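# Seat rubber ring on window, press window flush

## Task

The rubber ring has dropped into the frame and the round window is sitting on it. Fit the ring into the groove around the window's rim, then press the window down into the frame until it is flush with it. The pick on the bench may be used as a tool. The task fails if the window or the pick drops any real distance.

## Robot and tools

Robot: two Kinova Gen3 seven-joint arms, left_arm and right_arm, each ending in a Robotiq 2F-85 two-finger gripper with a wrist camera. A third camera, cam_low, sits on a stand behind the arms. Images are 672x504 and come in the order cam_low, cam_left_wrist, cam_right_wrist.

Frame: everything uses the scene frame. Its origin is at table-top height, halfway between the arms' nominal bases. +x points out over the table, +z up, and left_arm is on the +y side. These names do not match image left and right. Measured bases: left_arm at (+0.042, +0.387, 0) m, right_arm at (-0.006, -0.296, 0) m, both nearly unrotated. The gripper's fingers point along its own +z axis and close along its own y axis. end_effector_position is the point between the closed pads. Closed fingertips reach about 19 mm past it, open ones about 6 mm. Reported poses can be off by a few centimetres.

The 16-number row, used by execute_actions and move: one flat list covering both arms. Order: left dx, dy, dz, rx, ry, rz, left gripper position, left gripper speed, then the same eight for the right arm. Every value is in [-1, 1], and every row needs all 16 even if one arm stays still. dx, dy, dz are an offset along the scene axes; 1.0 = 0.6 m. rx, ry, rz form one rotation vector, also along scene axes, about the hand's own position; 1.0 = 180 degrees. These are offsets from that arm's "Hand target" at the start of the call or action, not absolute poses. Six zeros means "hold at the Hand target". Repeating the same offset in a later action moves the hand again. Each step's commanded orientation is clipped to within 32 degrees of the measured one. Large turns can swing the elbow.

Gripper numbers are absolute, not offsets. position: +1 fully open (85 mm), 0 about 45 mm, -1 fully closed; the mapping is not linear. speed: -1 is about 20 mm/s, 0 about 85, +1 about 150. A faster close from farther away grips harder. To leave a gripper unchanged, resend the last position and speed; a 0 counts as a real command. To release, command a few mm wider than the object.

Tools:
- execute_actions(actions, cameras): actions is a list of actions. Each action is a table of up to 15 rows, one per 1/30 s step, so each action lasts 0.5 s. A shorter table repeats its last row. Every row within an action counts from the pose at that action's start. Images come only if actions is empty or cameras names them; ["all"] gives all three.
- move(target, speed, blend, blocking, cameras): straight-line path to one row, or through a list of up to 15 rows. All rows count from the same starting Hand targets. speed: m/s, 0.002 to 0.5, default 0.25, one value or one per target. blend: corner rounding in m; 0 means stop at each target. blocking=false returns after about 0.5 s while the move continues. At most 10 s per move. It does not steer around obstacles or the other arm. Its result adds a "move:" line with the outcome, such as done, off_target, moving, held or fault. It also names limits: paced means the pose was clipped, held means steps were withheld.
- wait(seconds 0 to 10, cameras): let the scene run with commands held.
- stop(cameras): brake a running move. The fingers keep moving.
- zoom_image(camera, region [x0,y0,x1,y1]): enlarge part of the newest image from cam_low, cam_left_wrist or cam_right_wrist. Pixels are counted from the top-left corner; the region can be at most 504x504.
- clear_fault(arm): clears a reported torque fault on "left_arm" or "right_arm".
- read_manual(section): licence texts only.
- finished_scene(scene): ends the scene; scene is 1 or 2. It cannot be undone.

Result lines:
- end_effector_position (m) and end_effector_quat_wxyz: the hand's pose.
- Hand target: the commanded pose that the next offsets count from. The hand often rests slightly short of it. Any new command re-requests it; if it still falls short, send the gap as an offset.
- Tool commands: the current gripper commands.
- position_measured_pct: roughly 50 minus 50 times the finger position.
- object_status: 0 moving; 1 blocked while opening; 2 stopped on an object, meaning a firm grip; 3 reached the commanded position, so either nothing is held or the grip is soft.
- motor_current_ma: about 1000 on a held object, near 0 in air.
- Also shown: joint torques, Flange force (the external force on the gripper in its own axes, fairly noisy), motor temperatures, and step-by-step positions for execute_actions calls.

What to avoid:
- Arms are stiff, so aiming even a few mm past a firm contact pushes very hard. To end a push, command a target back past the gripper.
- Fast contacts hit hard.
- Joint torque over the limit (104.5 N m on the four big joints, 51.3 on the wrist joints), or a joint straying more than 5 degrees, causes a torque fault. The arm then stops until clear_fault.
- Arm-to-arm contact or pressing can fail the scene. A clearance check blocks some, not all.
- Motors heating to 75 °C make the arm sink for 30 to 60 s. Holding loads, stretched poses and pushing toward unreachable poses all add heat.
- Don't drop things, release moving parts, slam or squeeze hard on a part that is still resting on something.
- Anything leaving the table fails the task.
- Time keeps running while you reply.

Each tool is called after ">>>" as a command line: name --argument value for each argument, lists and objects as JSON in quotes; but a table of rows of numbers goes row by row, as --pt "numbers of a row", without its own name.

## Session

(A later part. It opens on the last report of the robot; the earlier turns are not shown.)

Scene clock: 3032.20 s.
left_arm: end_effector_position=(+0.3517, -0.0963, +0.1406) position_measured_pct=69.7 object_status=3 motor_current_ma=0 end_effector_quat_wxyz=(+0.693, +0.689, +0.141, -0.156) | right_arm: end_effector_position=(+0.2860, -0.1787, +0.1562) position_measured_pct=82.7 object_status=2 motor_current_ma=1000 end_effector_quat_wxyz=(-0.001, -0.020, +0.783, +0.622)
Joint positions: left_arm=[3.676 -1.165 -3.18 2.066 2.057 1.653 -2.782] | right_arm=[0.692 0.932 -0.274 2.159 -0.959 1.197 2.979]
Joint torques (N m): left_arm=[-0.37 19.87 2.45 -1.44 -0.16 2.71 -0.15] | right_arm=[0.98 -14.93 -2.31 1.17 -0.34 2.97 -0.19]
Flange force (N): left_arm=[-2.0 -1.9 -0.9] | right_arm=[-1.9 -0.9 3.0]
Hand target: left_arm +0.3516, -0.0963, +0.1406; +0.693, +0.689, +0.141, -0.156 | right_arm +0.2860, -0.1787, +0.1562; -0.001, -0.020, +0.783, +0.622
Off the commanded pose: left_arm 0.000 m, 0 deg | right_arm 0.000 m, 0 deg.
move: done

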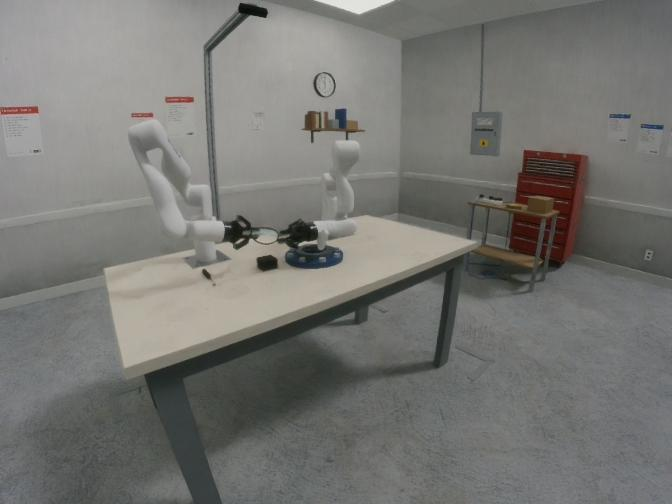

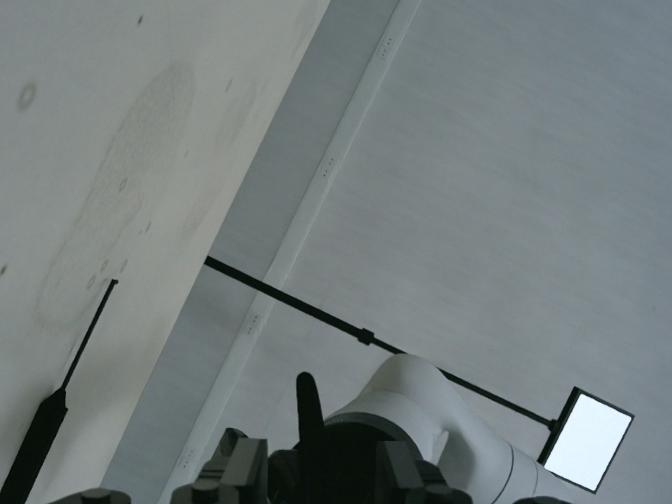

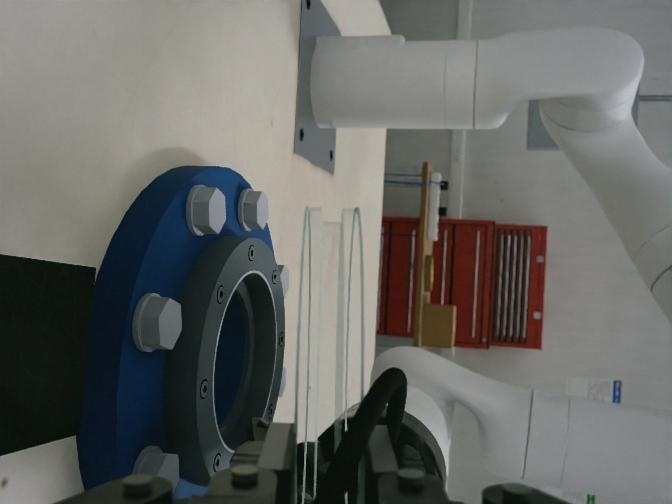

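>>> move --pt "0.0 -0.028 0.0 0 0 0 -0.4 1 0 0 0 0 0 0 -0.92 -1" --speed 0.05 --cameras '["all"]'

>>> zoom_image --camera "cam_low" --region '[225, 205, 295, 260]'

>>> zoom_image --camera "cam_left_wrist" --region '[200, 280, 460, 504]'

Scene clock: 3037.10 s.
left_arm: end_effector_position=(+0.3516, -0.1131, +0.1406) position_measured_pct=69.7 object_status=3 motor_current_ma=0 end_effector_quat_wxyz=(+0.693, +0.689, +0.141, -0.156) | right_arm: end_effector_position=(+0.2860, -0.1787, +0.1562) position_measured_pct=82.7 object_status=2 motor_current_ma=1000 end_effector_quat_wxyz=(-0.001, -0.020, +0.783, +0.622)
Joint positions: left_arm=[3.703 -1.163 -3.162 2.04 2.093 1.627 -2.763] | right_arm=[0.692 0.932 -0.274 2.159 -0.959 1.197 2.979]
Joint torques (N m): left_arm=[-0.11 20.18 2.52 -2.18 -0.35 2.53 -0.17] | right_arm=[0.94 -14.92 -2.29 1.14 -0.39 2.99 -0.17]
Flange force (N): left_arm=[-3.2 -2.0 -1.8] | right_arm=[-1.7 -0.9 2.9]
Hand target: left_arm +0.3516, -0.1131, +0.1406; +0.693, +0.689, +0.141, -0.156 | right_arm +0.2860, -0.1787, +0.1562; -0.001, -0.020, +0.783, +0.622
Off the commanded pose: left_arm 0.000 m, 0 deg | right_arm 0.000 m, 0 deg.
move: done

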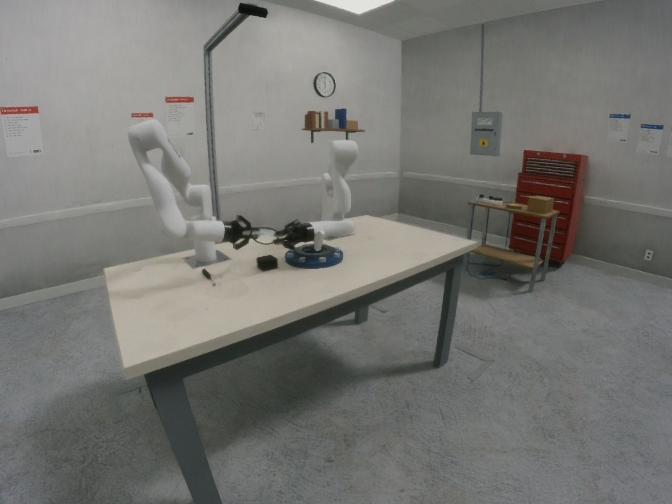

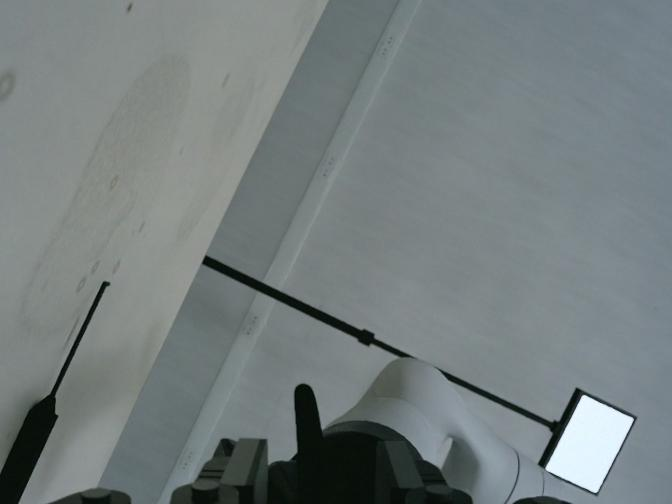

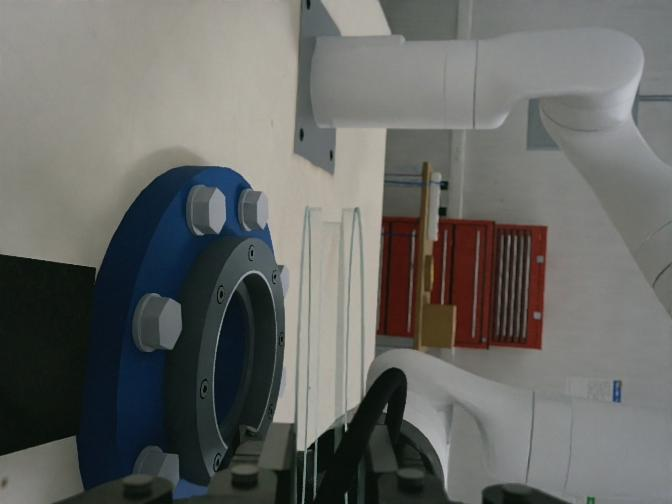

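Scaled by 7.200 from the camera's 672x504 image, which has a finer 960x720 frame.

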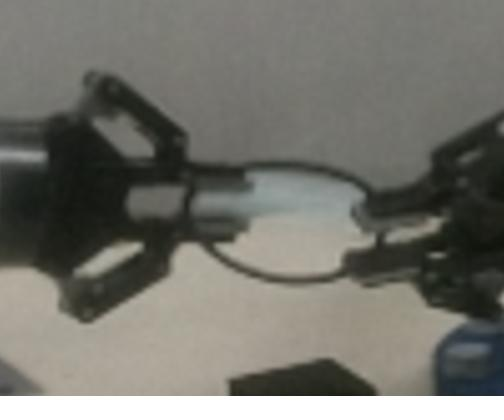

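Scaled by 1.938.

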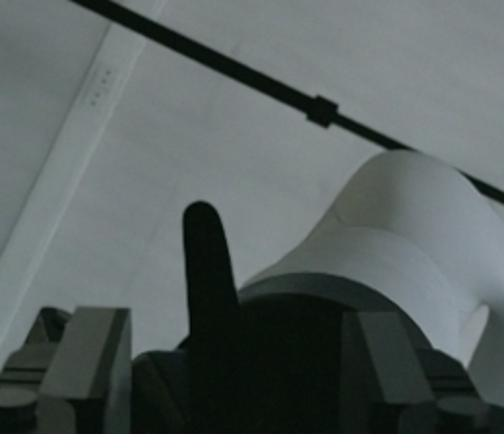

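>>> move --pt "0.0 0 0.0 0 0 0 -0.8 -0.5 0 0 0 0 0 0 -0.92 -1" --pt "0.0 0 0.0 0 0 0 -0.97 -0.3 0 0 0 0 0 0 -0.92 -1" --speed 0.05 --cameras '["all"]'

>>> zoom_image --camera "cam_low" --region '[225, 205, 295, 260]'

>>> zoom_image --camera "cam_left_wrist" --region '[200, 280, 460, 504]'

Scene clock: 3044.47 s.
left_arm: end_effector_position=(+0.3516, -0.1131, +0.1406) position_measured_pct=95.2 object_status=0 motor_current_ma=1000 end_effector_quat_wxyz=(+0.693, +0.689, +0.141, -0.156) | right_arm: end_effector_position=(+0.2860, -0.1787, +0.1562) position_measured_pct=82.7 object_status=2 motor_current_ma=1000 end_effector_quat_wxyz=(-0.001, -0.020, +0.783, +0.622)
Joint positions: left_arm=[3.703 -1.163 -3.162 2.04 2.093 1.627 -2.763] | right_arm=[0.692 0.932 -0.274 2.159 -0.959 1.197 2.979]
Joint torques (N m): left_arm=[-0.01 20.08 2.47 -1.87 -0.25 2.68 -0.2] | right_arm=[0.95 -14.97 -2.42 1.22 -0.39 3 -0.18]
Flange force (N): left_arm=[-2.1 -1.5 -1.3] | right_arm=[-1.9 -1.1 2.7]
Hand target: left_arm +0.3516, -0.1131, +0.1406; +0.693, +0.689, +0.141, -0.156 | right_arm +0.2860, -0.1787, +0.1562; -0.001, -0.020, +0.783, +0.622
Off the commanded pose: left_arm 0.000 m, 0 deg | right_arm 0.000 m, 0 deg.
move: done

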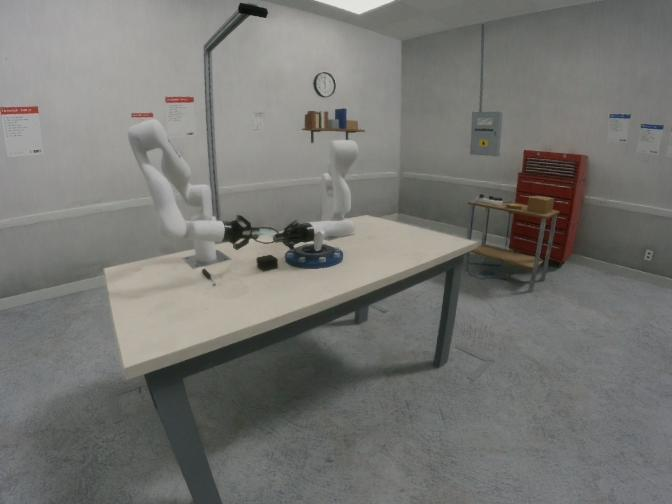

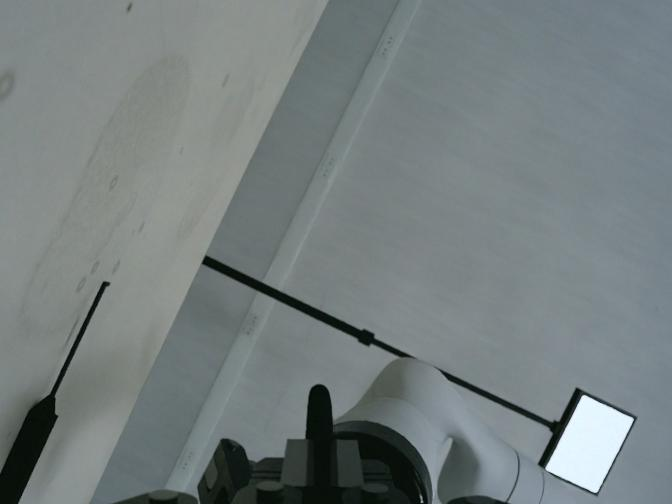

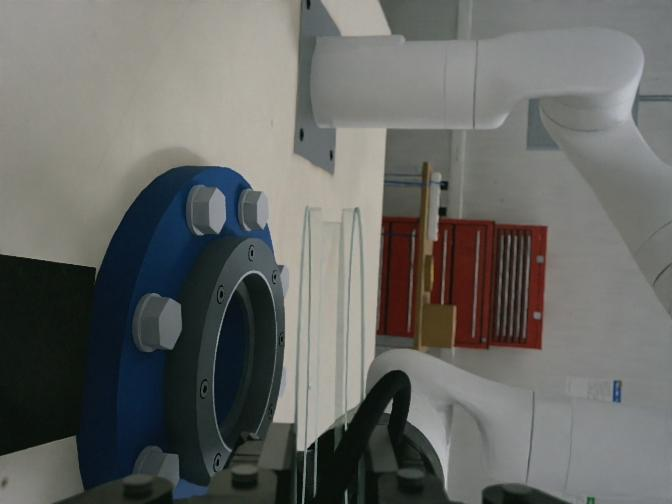

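Scaled by 7.200 from the camera's 672x504 image, which has a finer 960x720 frame.

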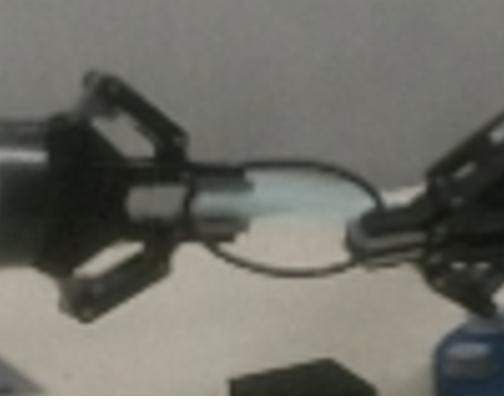

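Scaled by 1.938.

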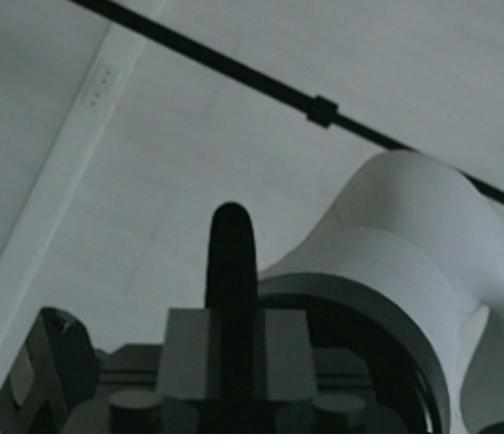

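>>> move --pt "-0.0027 0.0552 -0.0127 0 -0.075 0 -0.97 -0.3 0 0 0 0 0 0 -0.92 -1" --pt "-0.0527 0.1135 -0.026 0 -0.15 0 -0.97 -0.3 0 0 0 0 0 0 -0.92 -1" --speed 0.06 --cameras '["all"]'

>>> zoom_image --camera "cam_low" --region '[225, 205, 295, 260]'

>>> zoom_image --camera "cam_left_wrist" --region '[200, 180, 460, 504]'

>>> zoom_image --camera "cam_right_wrist" --region '[220, 180, 500, 504]'

Scene clock: 3072.70 s.
left_arm: end_effector_position=(+0.3200, -0.0451, +0.1250) position_measured_pct=95.2 object_status=2 motor_current_ma=1000 end_effector_quat_wxyz=(+0.707, +0.707, -0.025, +0.010) | right_arm: end_effector_position=(+0.2860, -0.1787, +0.1562) position_measured_pct=82.7 object_status=2 motor_current_ma=1000 end_effector_quat_wxyz=(-0.001, -0.020, +0.783, +0.622)
Joint positions: left_arm=[3.681 -1.231 -3.302 2.202 1.977 1.828 -3.389] | right_arm=[0.692 0.932 -0.274 2.159 -0.959 1.197 2.979]
Joint torques (N m): left_arm=[-2.06 17.35 -0.33 0.75 -0.18 2.09 -0.38] | right_arm=[2.52 -15.47 -1.45 0.98 -0.06 3.41 -0.17]
Flange force (N): left_arm=[-3.3 1.9 4.7] | right_arm=[-3.5 -1.7 8.6]
Hand target: left_arm +0.3200, -0.0450, +0.1250; +0.707, +0.707, -0.025, +0.010 | right_arm +0.2860, -0.1787, +0.1562; -0.001, -0.020, +0.783, +0.622
Off the commanded pose: left_arm 0.000 m, 0 deg | right_arm 0.000 m, 0 deg.
move: done

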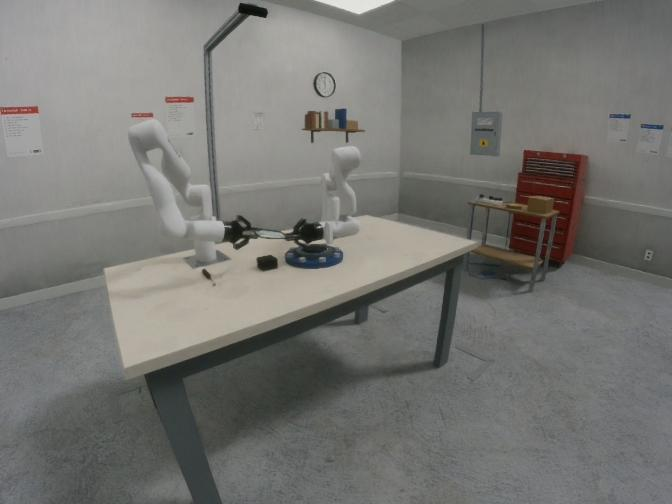

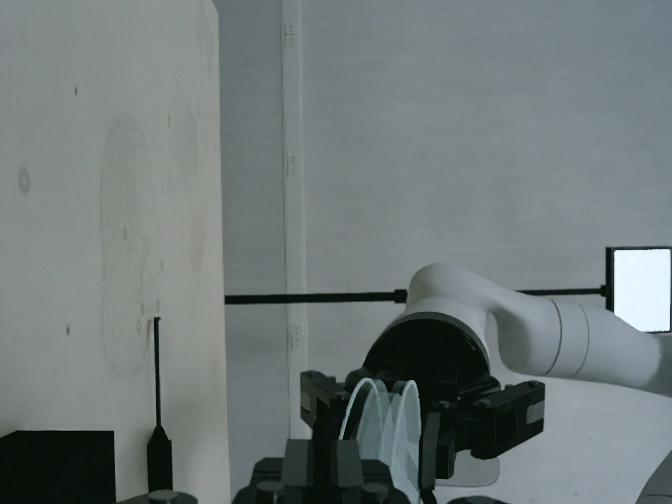

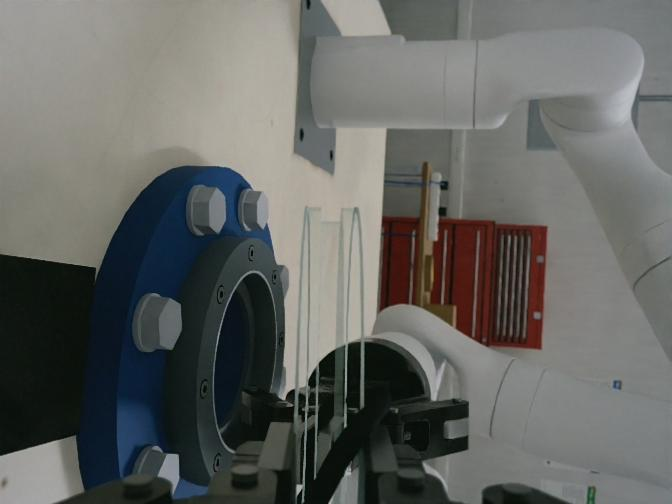

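Scaled by 7.200 from the camera's 672x504 image, which has a finer 960x720 frame.

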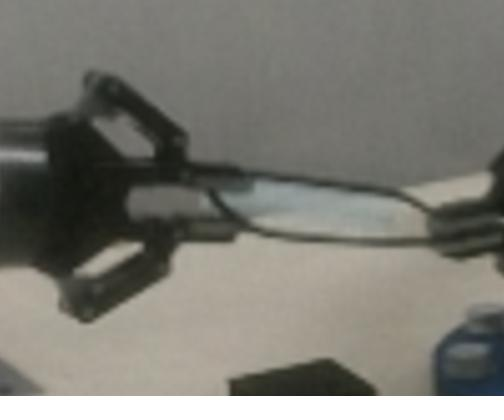

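Scaled by 1.556.

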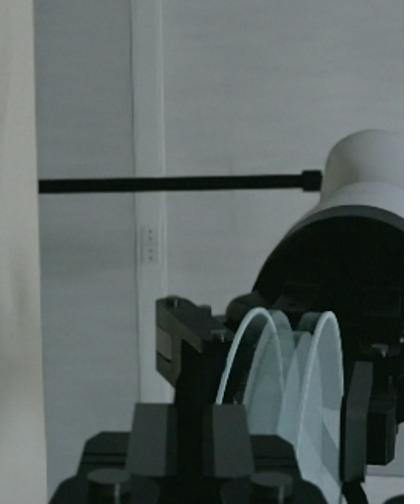

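Scaled by 1.556.

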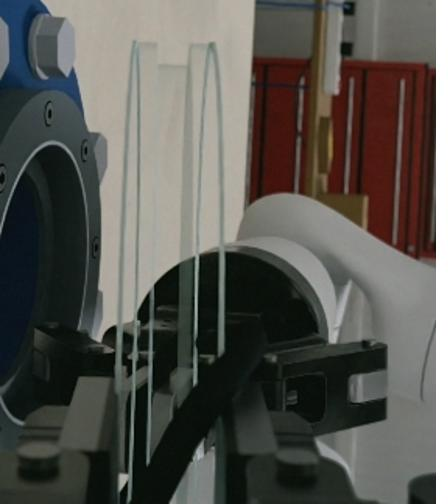

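>>> move --pt "-0.06 0.002 -0.0015 0 0 0 -0.97 -0.3 0 0 0 0 0 0 -0.92 -1" --pt "-0.107 -0.003 -0.0005 0 0 0 -0.97 -0.3 0 0 0 0 0 0 -0.92 -1" --speed 0.04 --blend '[0.01,0]' --cameras '["all"]'

>>> zoom_image --camera "cam_low" --region '[225, 205, 295, 260]'

>>> zoom_image --camera "cam_left_wrist" --region '[200, 180, 460, 504]'

>>> zoom_image --camera "cam_right_wrist" --region '[220, 180, 500, 504]'

Scene clock: 3080.33 s.
left_arm: end_effector_position=(+0.2558, -0.0468, +0.1247) position_measured_pct=95.2 object_status=2 motor_current_ma=1000 end_effector_quat_wxyz=(+0.707, +0.707, -0.025, +0.010) | right_arm: end_effector_position=(+0.2860, -0.1787, +0.1562) position_measured_pct=82.7 object_status=2 motor_current_ma=1000 end_effector_quat_wxyz=(-0.001, -0.020, +0.783, +0.622)
Joint positions: left_arm=[3.746 -1.296 -3.245 2.359 2.02 1.905 -3.597] | right_arm=[0.692 0.932 -0.274 2.159 -0.959 1.197 2.979]
Joint torques (N m): left_arm=[0.31 18.56 3 2.85 -2.61 3.29 -0.53] | right_arm=[2.83 -15.5 0.23 -1.73 -0.95 0.56 -0.11]
Flange force (N): left_arm=[0.0 -4.7 3.4] | right_arm=[0.4 4.1 6.1]
Hand target: left_arm +0.2558, -0.0469, +0.1247; +0.707, +0.707, -0.025, +0.010 | right_arm +0.2860, -0.1787, +0.1562; -0.001, -0.020, +0.783, +0.622
Off the commanded pose: left_arm 0.000 m, 0 deg | right_arm 0.000 m, 0 deg.
move: done

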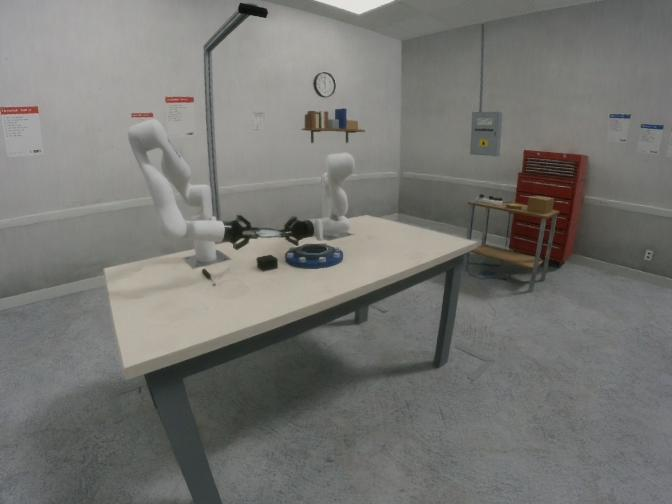

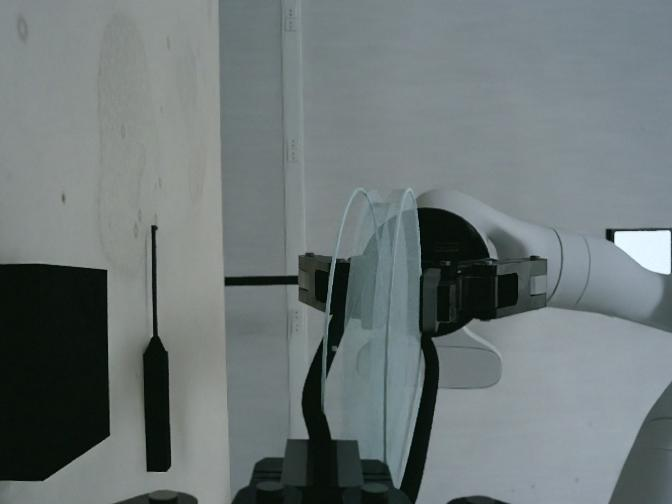

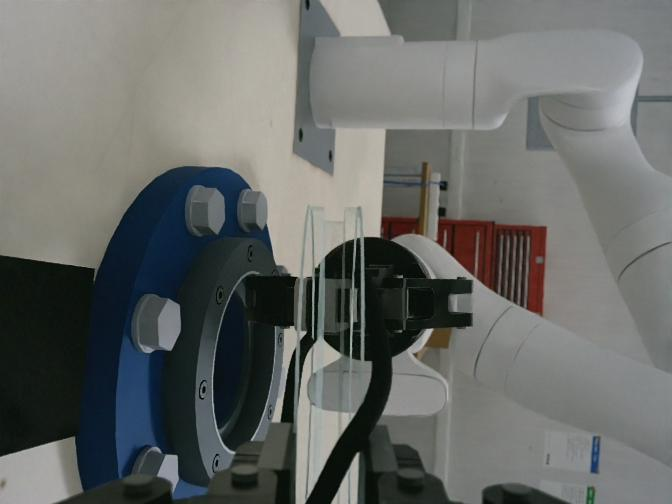

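Scaled by 7.200 from the camera's 672x504 image, which has a finer 960x720 frame.

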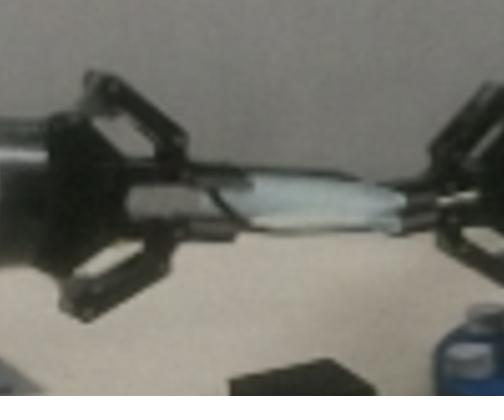

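Scaled by 1.556.

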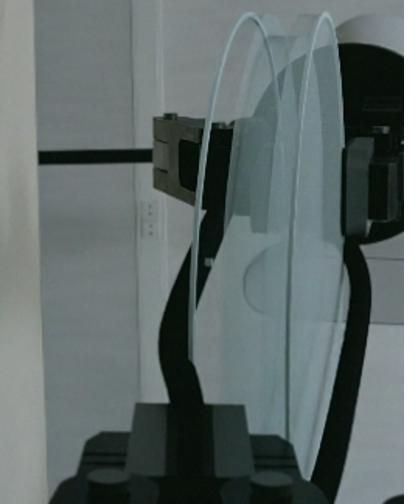

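Scaled by 1.556.

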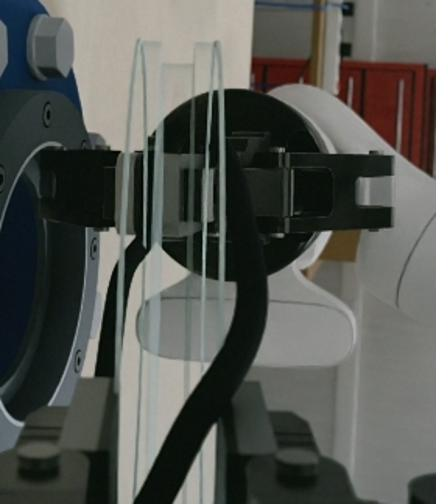

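>>> move --pt "0.107 0.003 0.0005 0 0 0 -0.97 -0.3 0 0 0 0 0 0 -0.92 -1" --pt "0.18 -0.07 0.02 0 0 0 -0.97 -0.3 0 0 0 0 0 0 -0.92 -1" --pt "0.18 -0.07 0.13 0 0 0 -0.97 -0.3 0 0 0 0 0 0 -0.92 -1" --pt "0.08 0.0 0.12 0 0 0 -0.97 -0.3 0 0 0 0 0 0 -0.92 -1" --pt "0.0 0.02 0.08 0 0 0 -0.97 -0.3 0 0 0 0 0 0 -0.92 -1" --speed 0.07 --blend '[0.01,0.01,0.01,0.01,0]' --cameras '["all"]'

>>> zoom_image --camera "cam_low" --region '[225, 205, 295, 260]'

>>> zoom_image --camera "cam_left_wrist" --region '[200, 180, 460, 504]'

>>> zoom_image --camera "cam_right_wrist" --region '[220, 180, 500, 504]'

Scene clock: 3101.77 s.
left_arm: end_effector_position=(+0.2558, -0.0349, +0.1727) position_measured_pct=95.2 object_status=2 motor_current_ma=1000 end_effector_quat_wxyz=(+0.707, +0.707, -0.025, +0.010) | right_arm: end_effector_position=(+0.2860, -0.1787, +0.1562) position_measured_pct=82.7 object_status=2 motor_current_ma=1000 end_effector_quat_wxyz=(-0.001, -0.020, +0.783, +0.622)
Joint positions: left_arm=[3.718 -1.157 -3.272 2.448 1.978 1.879 -3.556] | right_arm=[0.692 0.932 -0.274 2.159 -0.959 1.197 2.979]
Joint torques (N m): left_arm=[-0.72 16.12 1.19 3.14 -1.9 2.35 -0.44] | right_arm=[3.56 -15.71 -0.22 -1.07 -0.9 2.24 -0.23]
Flange force (N): left_arm=[0.2 -1.0 7.7] | right_arm=[-0.3 1.0 10.2]
Hand target: left_arm +0.2558, -0.0349, +0.1727; +0.707, +0.707, -0.025, +0.010 | right_arm +0.2860, -0.1787, +0.1562; -0.001, -0.020, +0.783, +0.622
Off the commanded pose: left_arm 0.000 m, 0 deg | right_arm 0.000 m, 0 deg.
move: done

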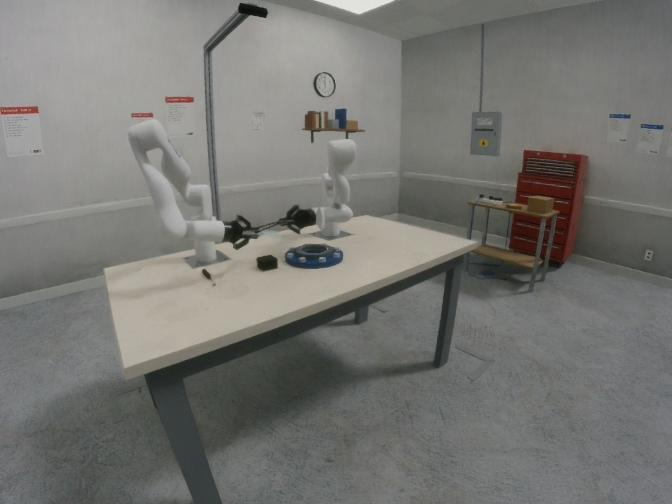

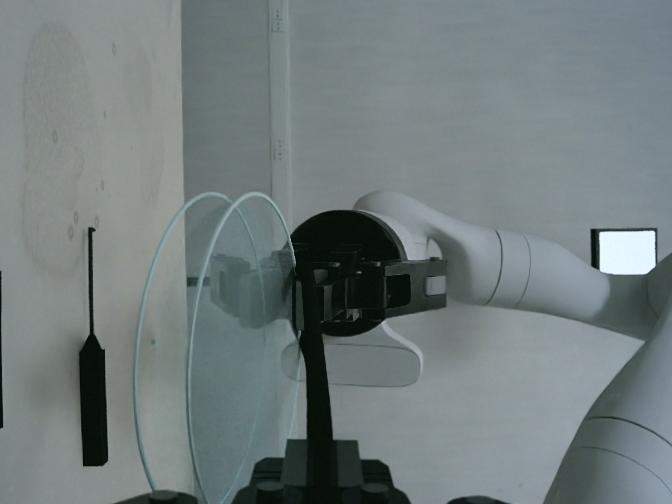

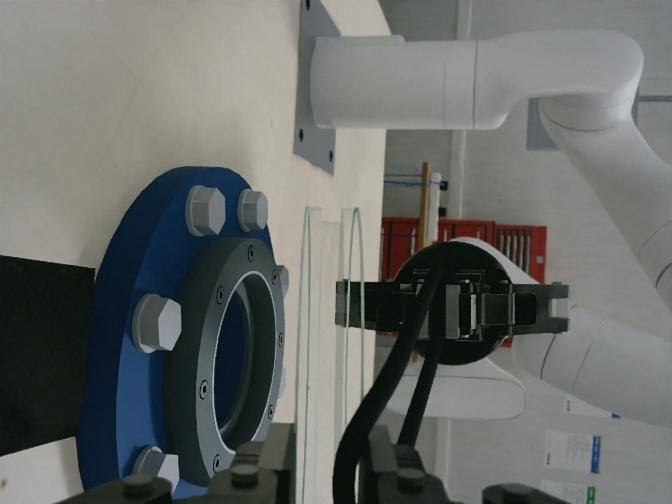

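Scaled by 7.200 from the camera's 672x504 image, which has a finer 960x720 frame.

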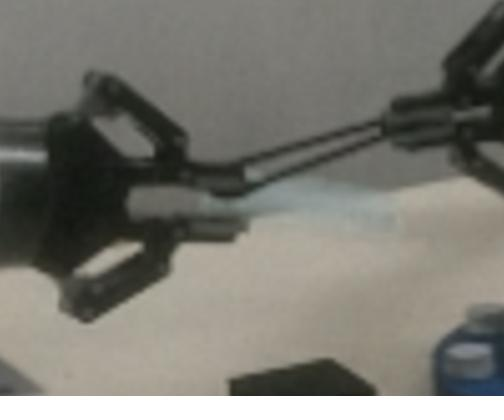

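Scaled by 1.556.

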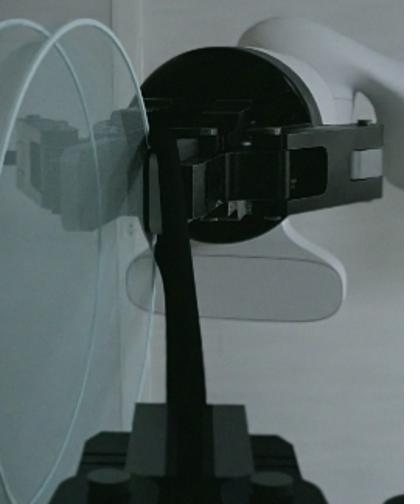

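Scaled by 1.556.

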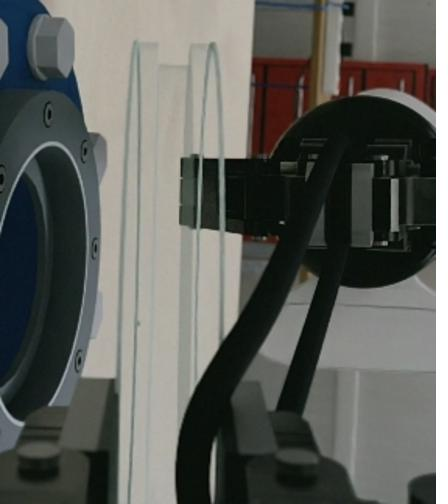

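>>> move --pt "0 -0.01 -0.079 0 0 0 -0.97 -0.3 0 0 0 0 0 0 -0.92 -1" --pt "0 -0.018 -0.08 0 0 0 -0.97 -0.3 0 0 0 0 0 0 -0.92 -1" --speed 0.04 --cameras '["all"]'

>>> zoom_image --camera "cam_low" --region '[225, 205, 295, 260]'

>>> zoom_image --camera "cam_left_wrist" --region '[200, 180, 460, 504]'

>>> zoom_image --camera "cam_right_wrist" --region '[220, 180, 500, 504]'

Scene clock: 3110.83 s.
left_arm: end_effector_position=(+0.2558, -0.0456, +0.1247) position_measured_pct=95.2 object_status=2 motor_current_ma=1000 end_effector_quat_wxyz=(+0.707, +0.707, -0.025, +0.010) | right_arm: end_effector_position=(+0.2860, -0.1787, +0.1562) position_measured_pct=82.7 object_status=2 motor_current_ma=1000 end_effector_quat_wxyz=(-0.001, -0.020, +0.783, +0.622)
Joint positions: left_arm=[3.739 -1.297 -3.242 2.36 2.014 1.901 -3.603] | right_arm=[0.692 0.932 -0.274 2.159 -0.959 1.197 2.979]
Joint torques (N m): left_arm=[-0.37 14.04 0.35 2.27 -0.57 0.3 -0.17] | right_arm=[1.32 -15.57 -4.02 2.22 -0.99 5.92 -0.33]
Flange force (N): left_arm=[-2.5 6.9 0.6] | right_arm=[-1.0 -7.8 6.1]
Hand target: left_arm +0.2558, -0.0456, +0.1247; +0.707, +0.707, -0.025, +0.010 | right_arm +0.2860, -0.1787, +0.1562; -0.001, -0.020, +0.783, +0.622
Off the commanded pose: left_arm 0.000 m, 0 deg | right_arm 0.000 m, 0 deg.
move: done

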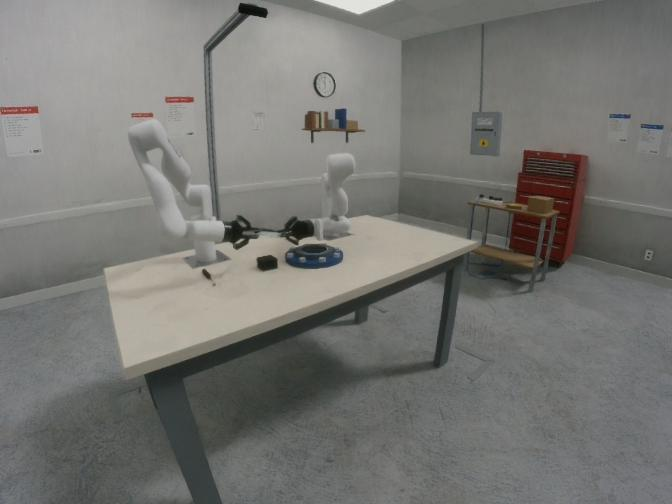

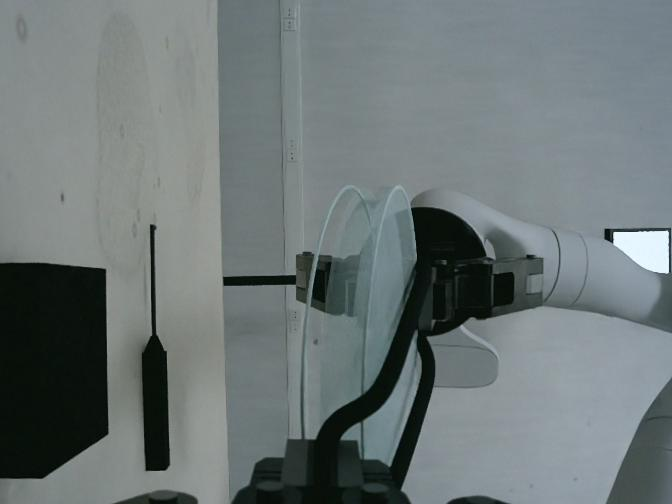

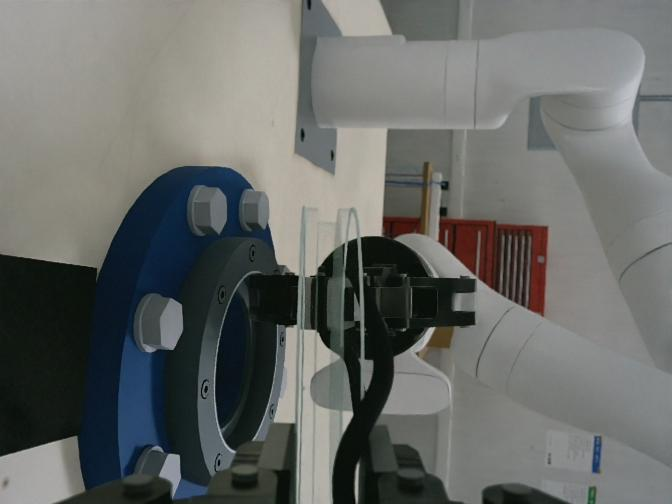

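Scaled by 7.200 from the camera's 672x504 image, which has a finer 960x720 frame.

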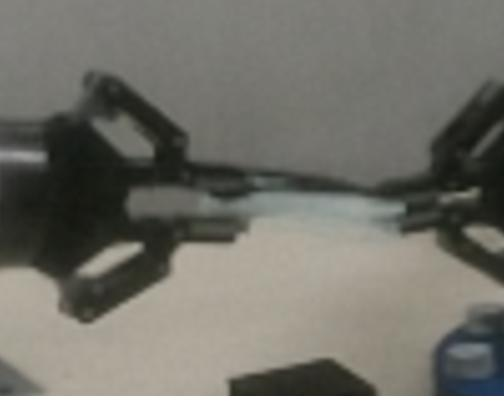

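Scaled by 1.556.

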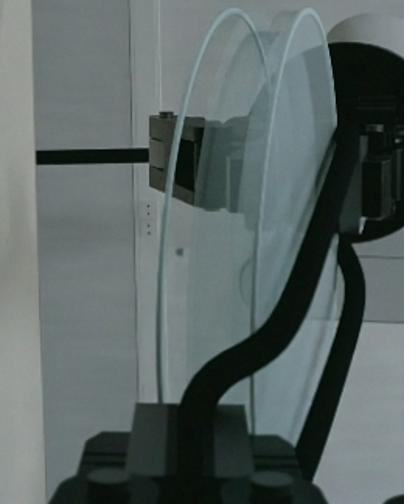

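Scaled by 1.556.

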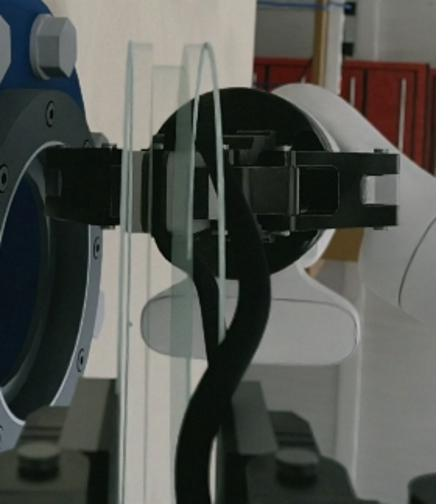

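>>> move --pt "-0.0017 -0.004 0 -0.0728 0 0 -0.97 -0.3 0 0 0 0 0 0 -0.92 -1" --pt "-0.0017 -0.004 0 -0.0728 0 0 -0.57 -0.3 0 0 0 0 0 0 -0.92 -1" --speed 0.04 --cameras '["all"]'

>>> zoom_image --camera "cam_low" --region '[225, 205, 295, 260]'

>>> zoom_image --camera "cam_left_wrist" --region '[200, 180, 460, 504]'

>>> zoom_image --camera "cam_right_wrist" --region '[220, 180, 500, 504]'

Scene clock: 3126.10 s.
left_arm: end_effector_position=(+0.2546, -0.0479, +0.1256) position_measured_pct=78.4 object_status=0 motor_current_ma=0 end_effector_quat_wxyz=(+0.783, +0.622, -0.024, +0.012) | right_arm: end_effector_position=(+0.2860, -0.1787, +0.1562) position_measured_pct=82.7 object_status=2 motor_current_ma=1000 end_effector_quat_wxyz=(-0.001, -0.020, +0.783, +0.622)
Joint positions: left_arm=[3.715 -1.478 -3.169 2.213 1.915 2.064 -3.712] | right_arm=[0.692 0.932 -0.274 2.159 -0.959 1.197 2.979]
Joint torques (N m): left_arm=[37.8 -55.77 21.37 -60.74 6.11 -14.18 -0.19] | right_arm=[0.94 -14.95 -2.35 1.17 -0.36 2.96 -0.17]
Flange force (N): left_arm=[24.0 348.2 -87.9] | right_arm=[-1.8 -0.9 2.8]
Hand target: left_arm +0.2548, -0.0480, +0.1247; +0.783, +0.622, -0.024, +0.012 | right_arm +0.2860, -0.1787, +0.1562; -0.001, -0.020, +0.783, +0.622
Off the commanded pose: left_arm 0.001 m, 0 deg | right_arm 0.000 m, 0 deg.
TORQUE WARNING: the torque sensor of joint 4 (elbow) of the left arm reached its warning level (56.7 N m). A warning alone does not stop the arm.
move: done

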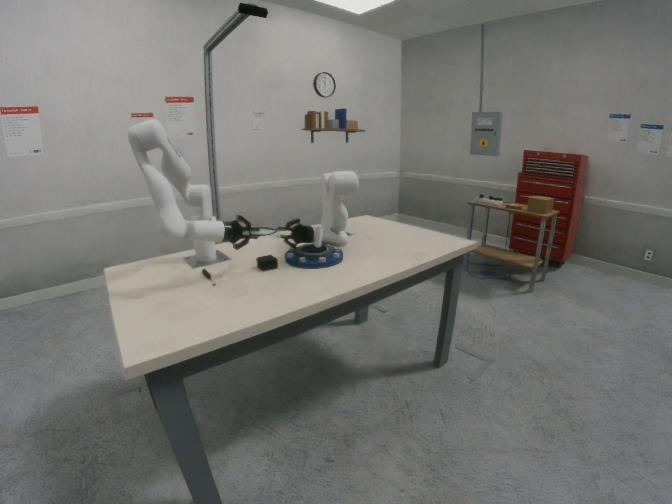

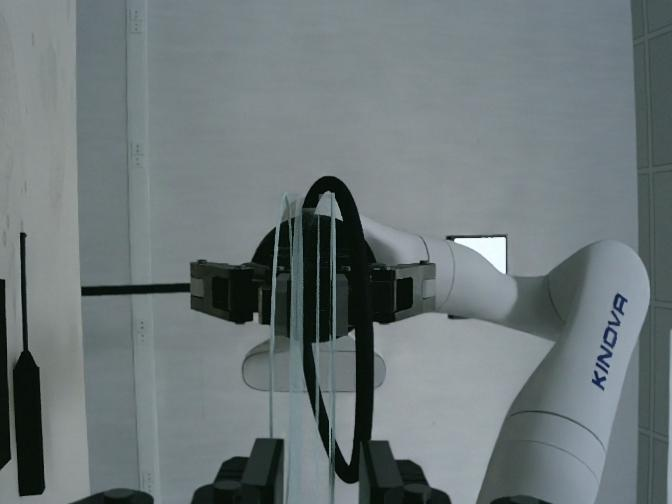

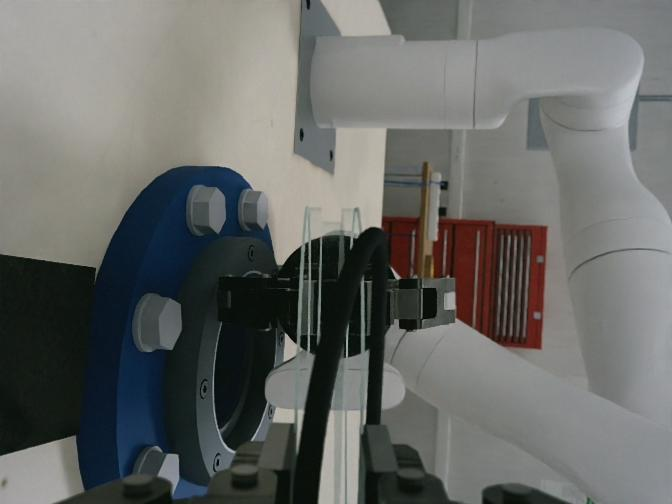

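Scaled by 7.200 from the camera's 672x504 image, which has a finer 960x720 frame.

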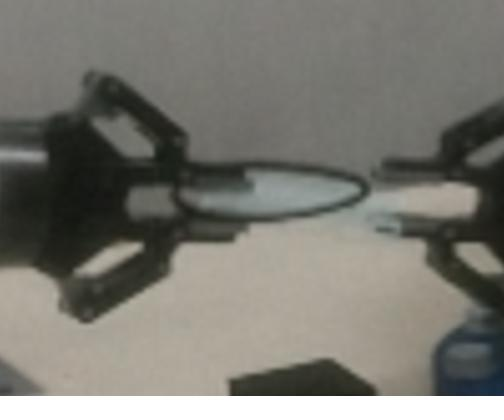

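Scaled by 1.556.

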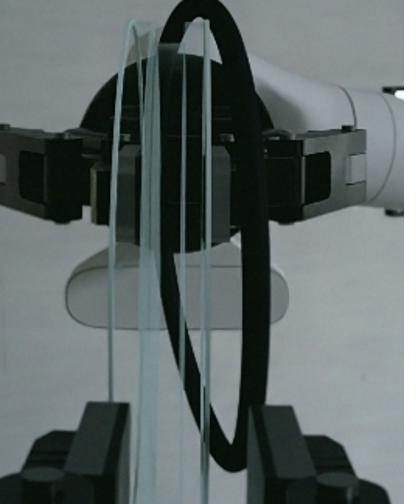

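Scaled by 1.556.

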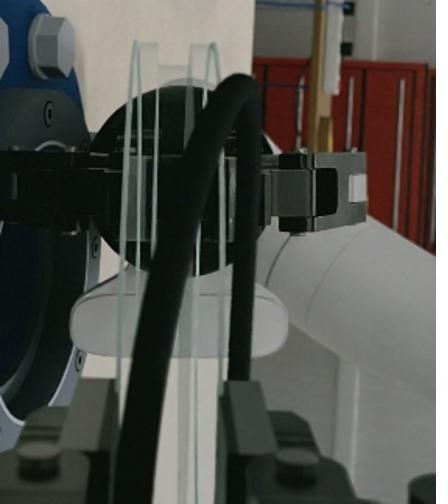

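>>> move --pt "0 0.01 0.02 0.0728 0 0 -0.57 -0.3 0 0 0 0 0 0 -0.92 -1" --pt "0 0.06 0.05 0.0728 0 0 -0.57 -0.3 0 0 0 0 0 0 -0.92 -1" --speed 0.05 --cameras '["all"]'

Scene clock: 3133.27 s.
left_arm: end_effector_position=(+0.2548, -0.0121, +0.1547) position_measured_pct=78.4 object_status=3 motor_current_ma=0 end_effector_quat_wxyz=(+0.707, +0.707, -0.025, +0.010) | right_arm: end_effector_position=(+0.2860, -0.1787, +0.1562) position_measured_pct=82.7 object_status=2 motor_current_ma=1000 end_effector_quat_wxyz=(-0.001, -0.020, +0.783, +0.622)
Joint positions: left_arm=[3.673 -1.238 -3.313 2.453 1.887 1.924 -3.641] | right_arm=[0.692 0.932 -0.274 2.159 -0.959 1.197 2.979]
Joint torques (N m): left_arm=[-0.09 16.48 1.67 2.41 -1.32 2.4 -0.19] | right_arm=[0.9 -14.92 -2.21 1.2 -0.38 2.99 -0.19]
Flange force (N): left_arm=[-3.5 -0.7 -0.2] | right_arm=[-1.9 -0.9 2.9]
Hand target: left_arm +0.2548, -0.0120, +0.1547; +0.707, +0.707, -0.025, +0.010 | right_arm +0.2860, -0.1787, +0.1562; -0.001, -0.020, +0.783, +0.622
Off the commanded pose: left_arm 0.000 m, 0 deg | right_arm 0.000 m, 0 deg.
TORQUE WARNING: the torque sensor of joint 4 (elbow) of the left arm reached its warning level (56.7 N m). A warning alone does not stop the arm.
move: done

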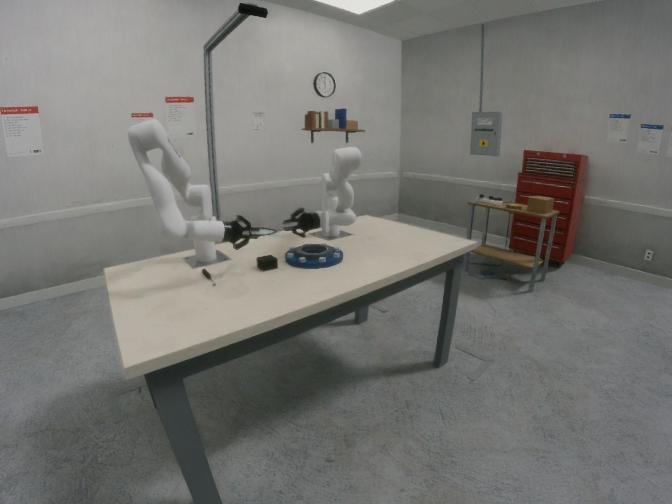

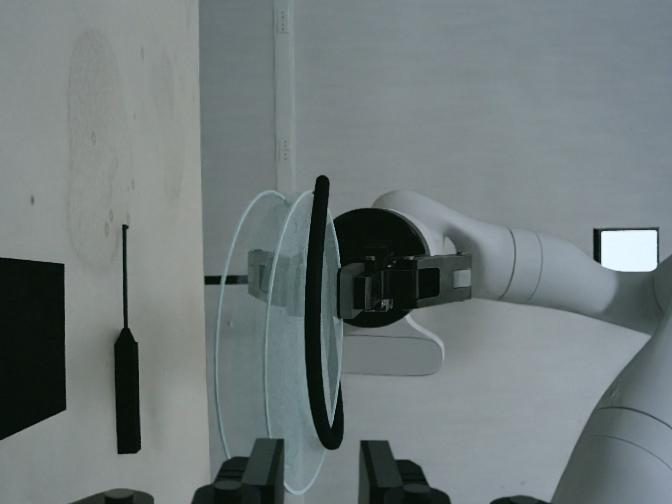

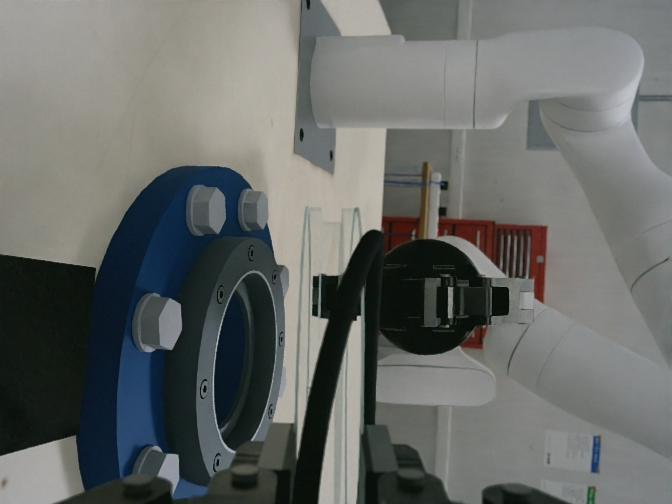

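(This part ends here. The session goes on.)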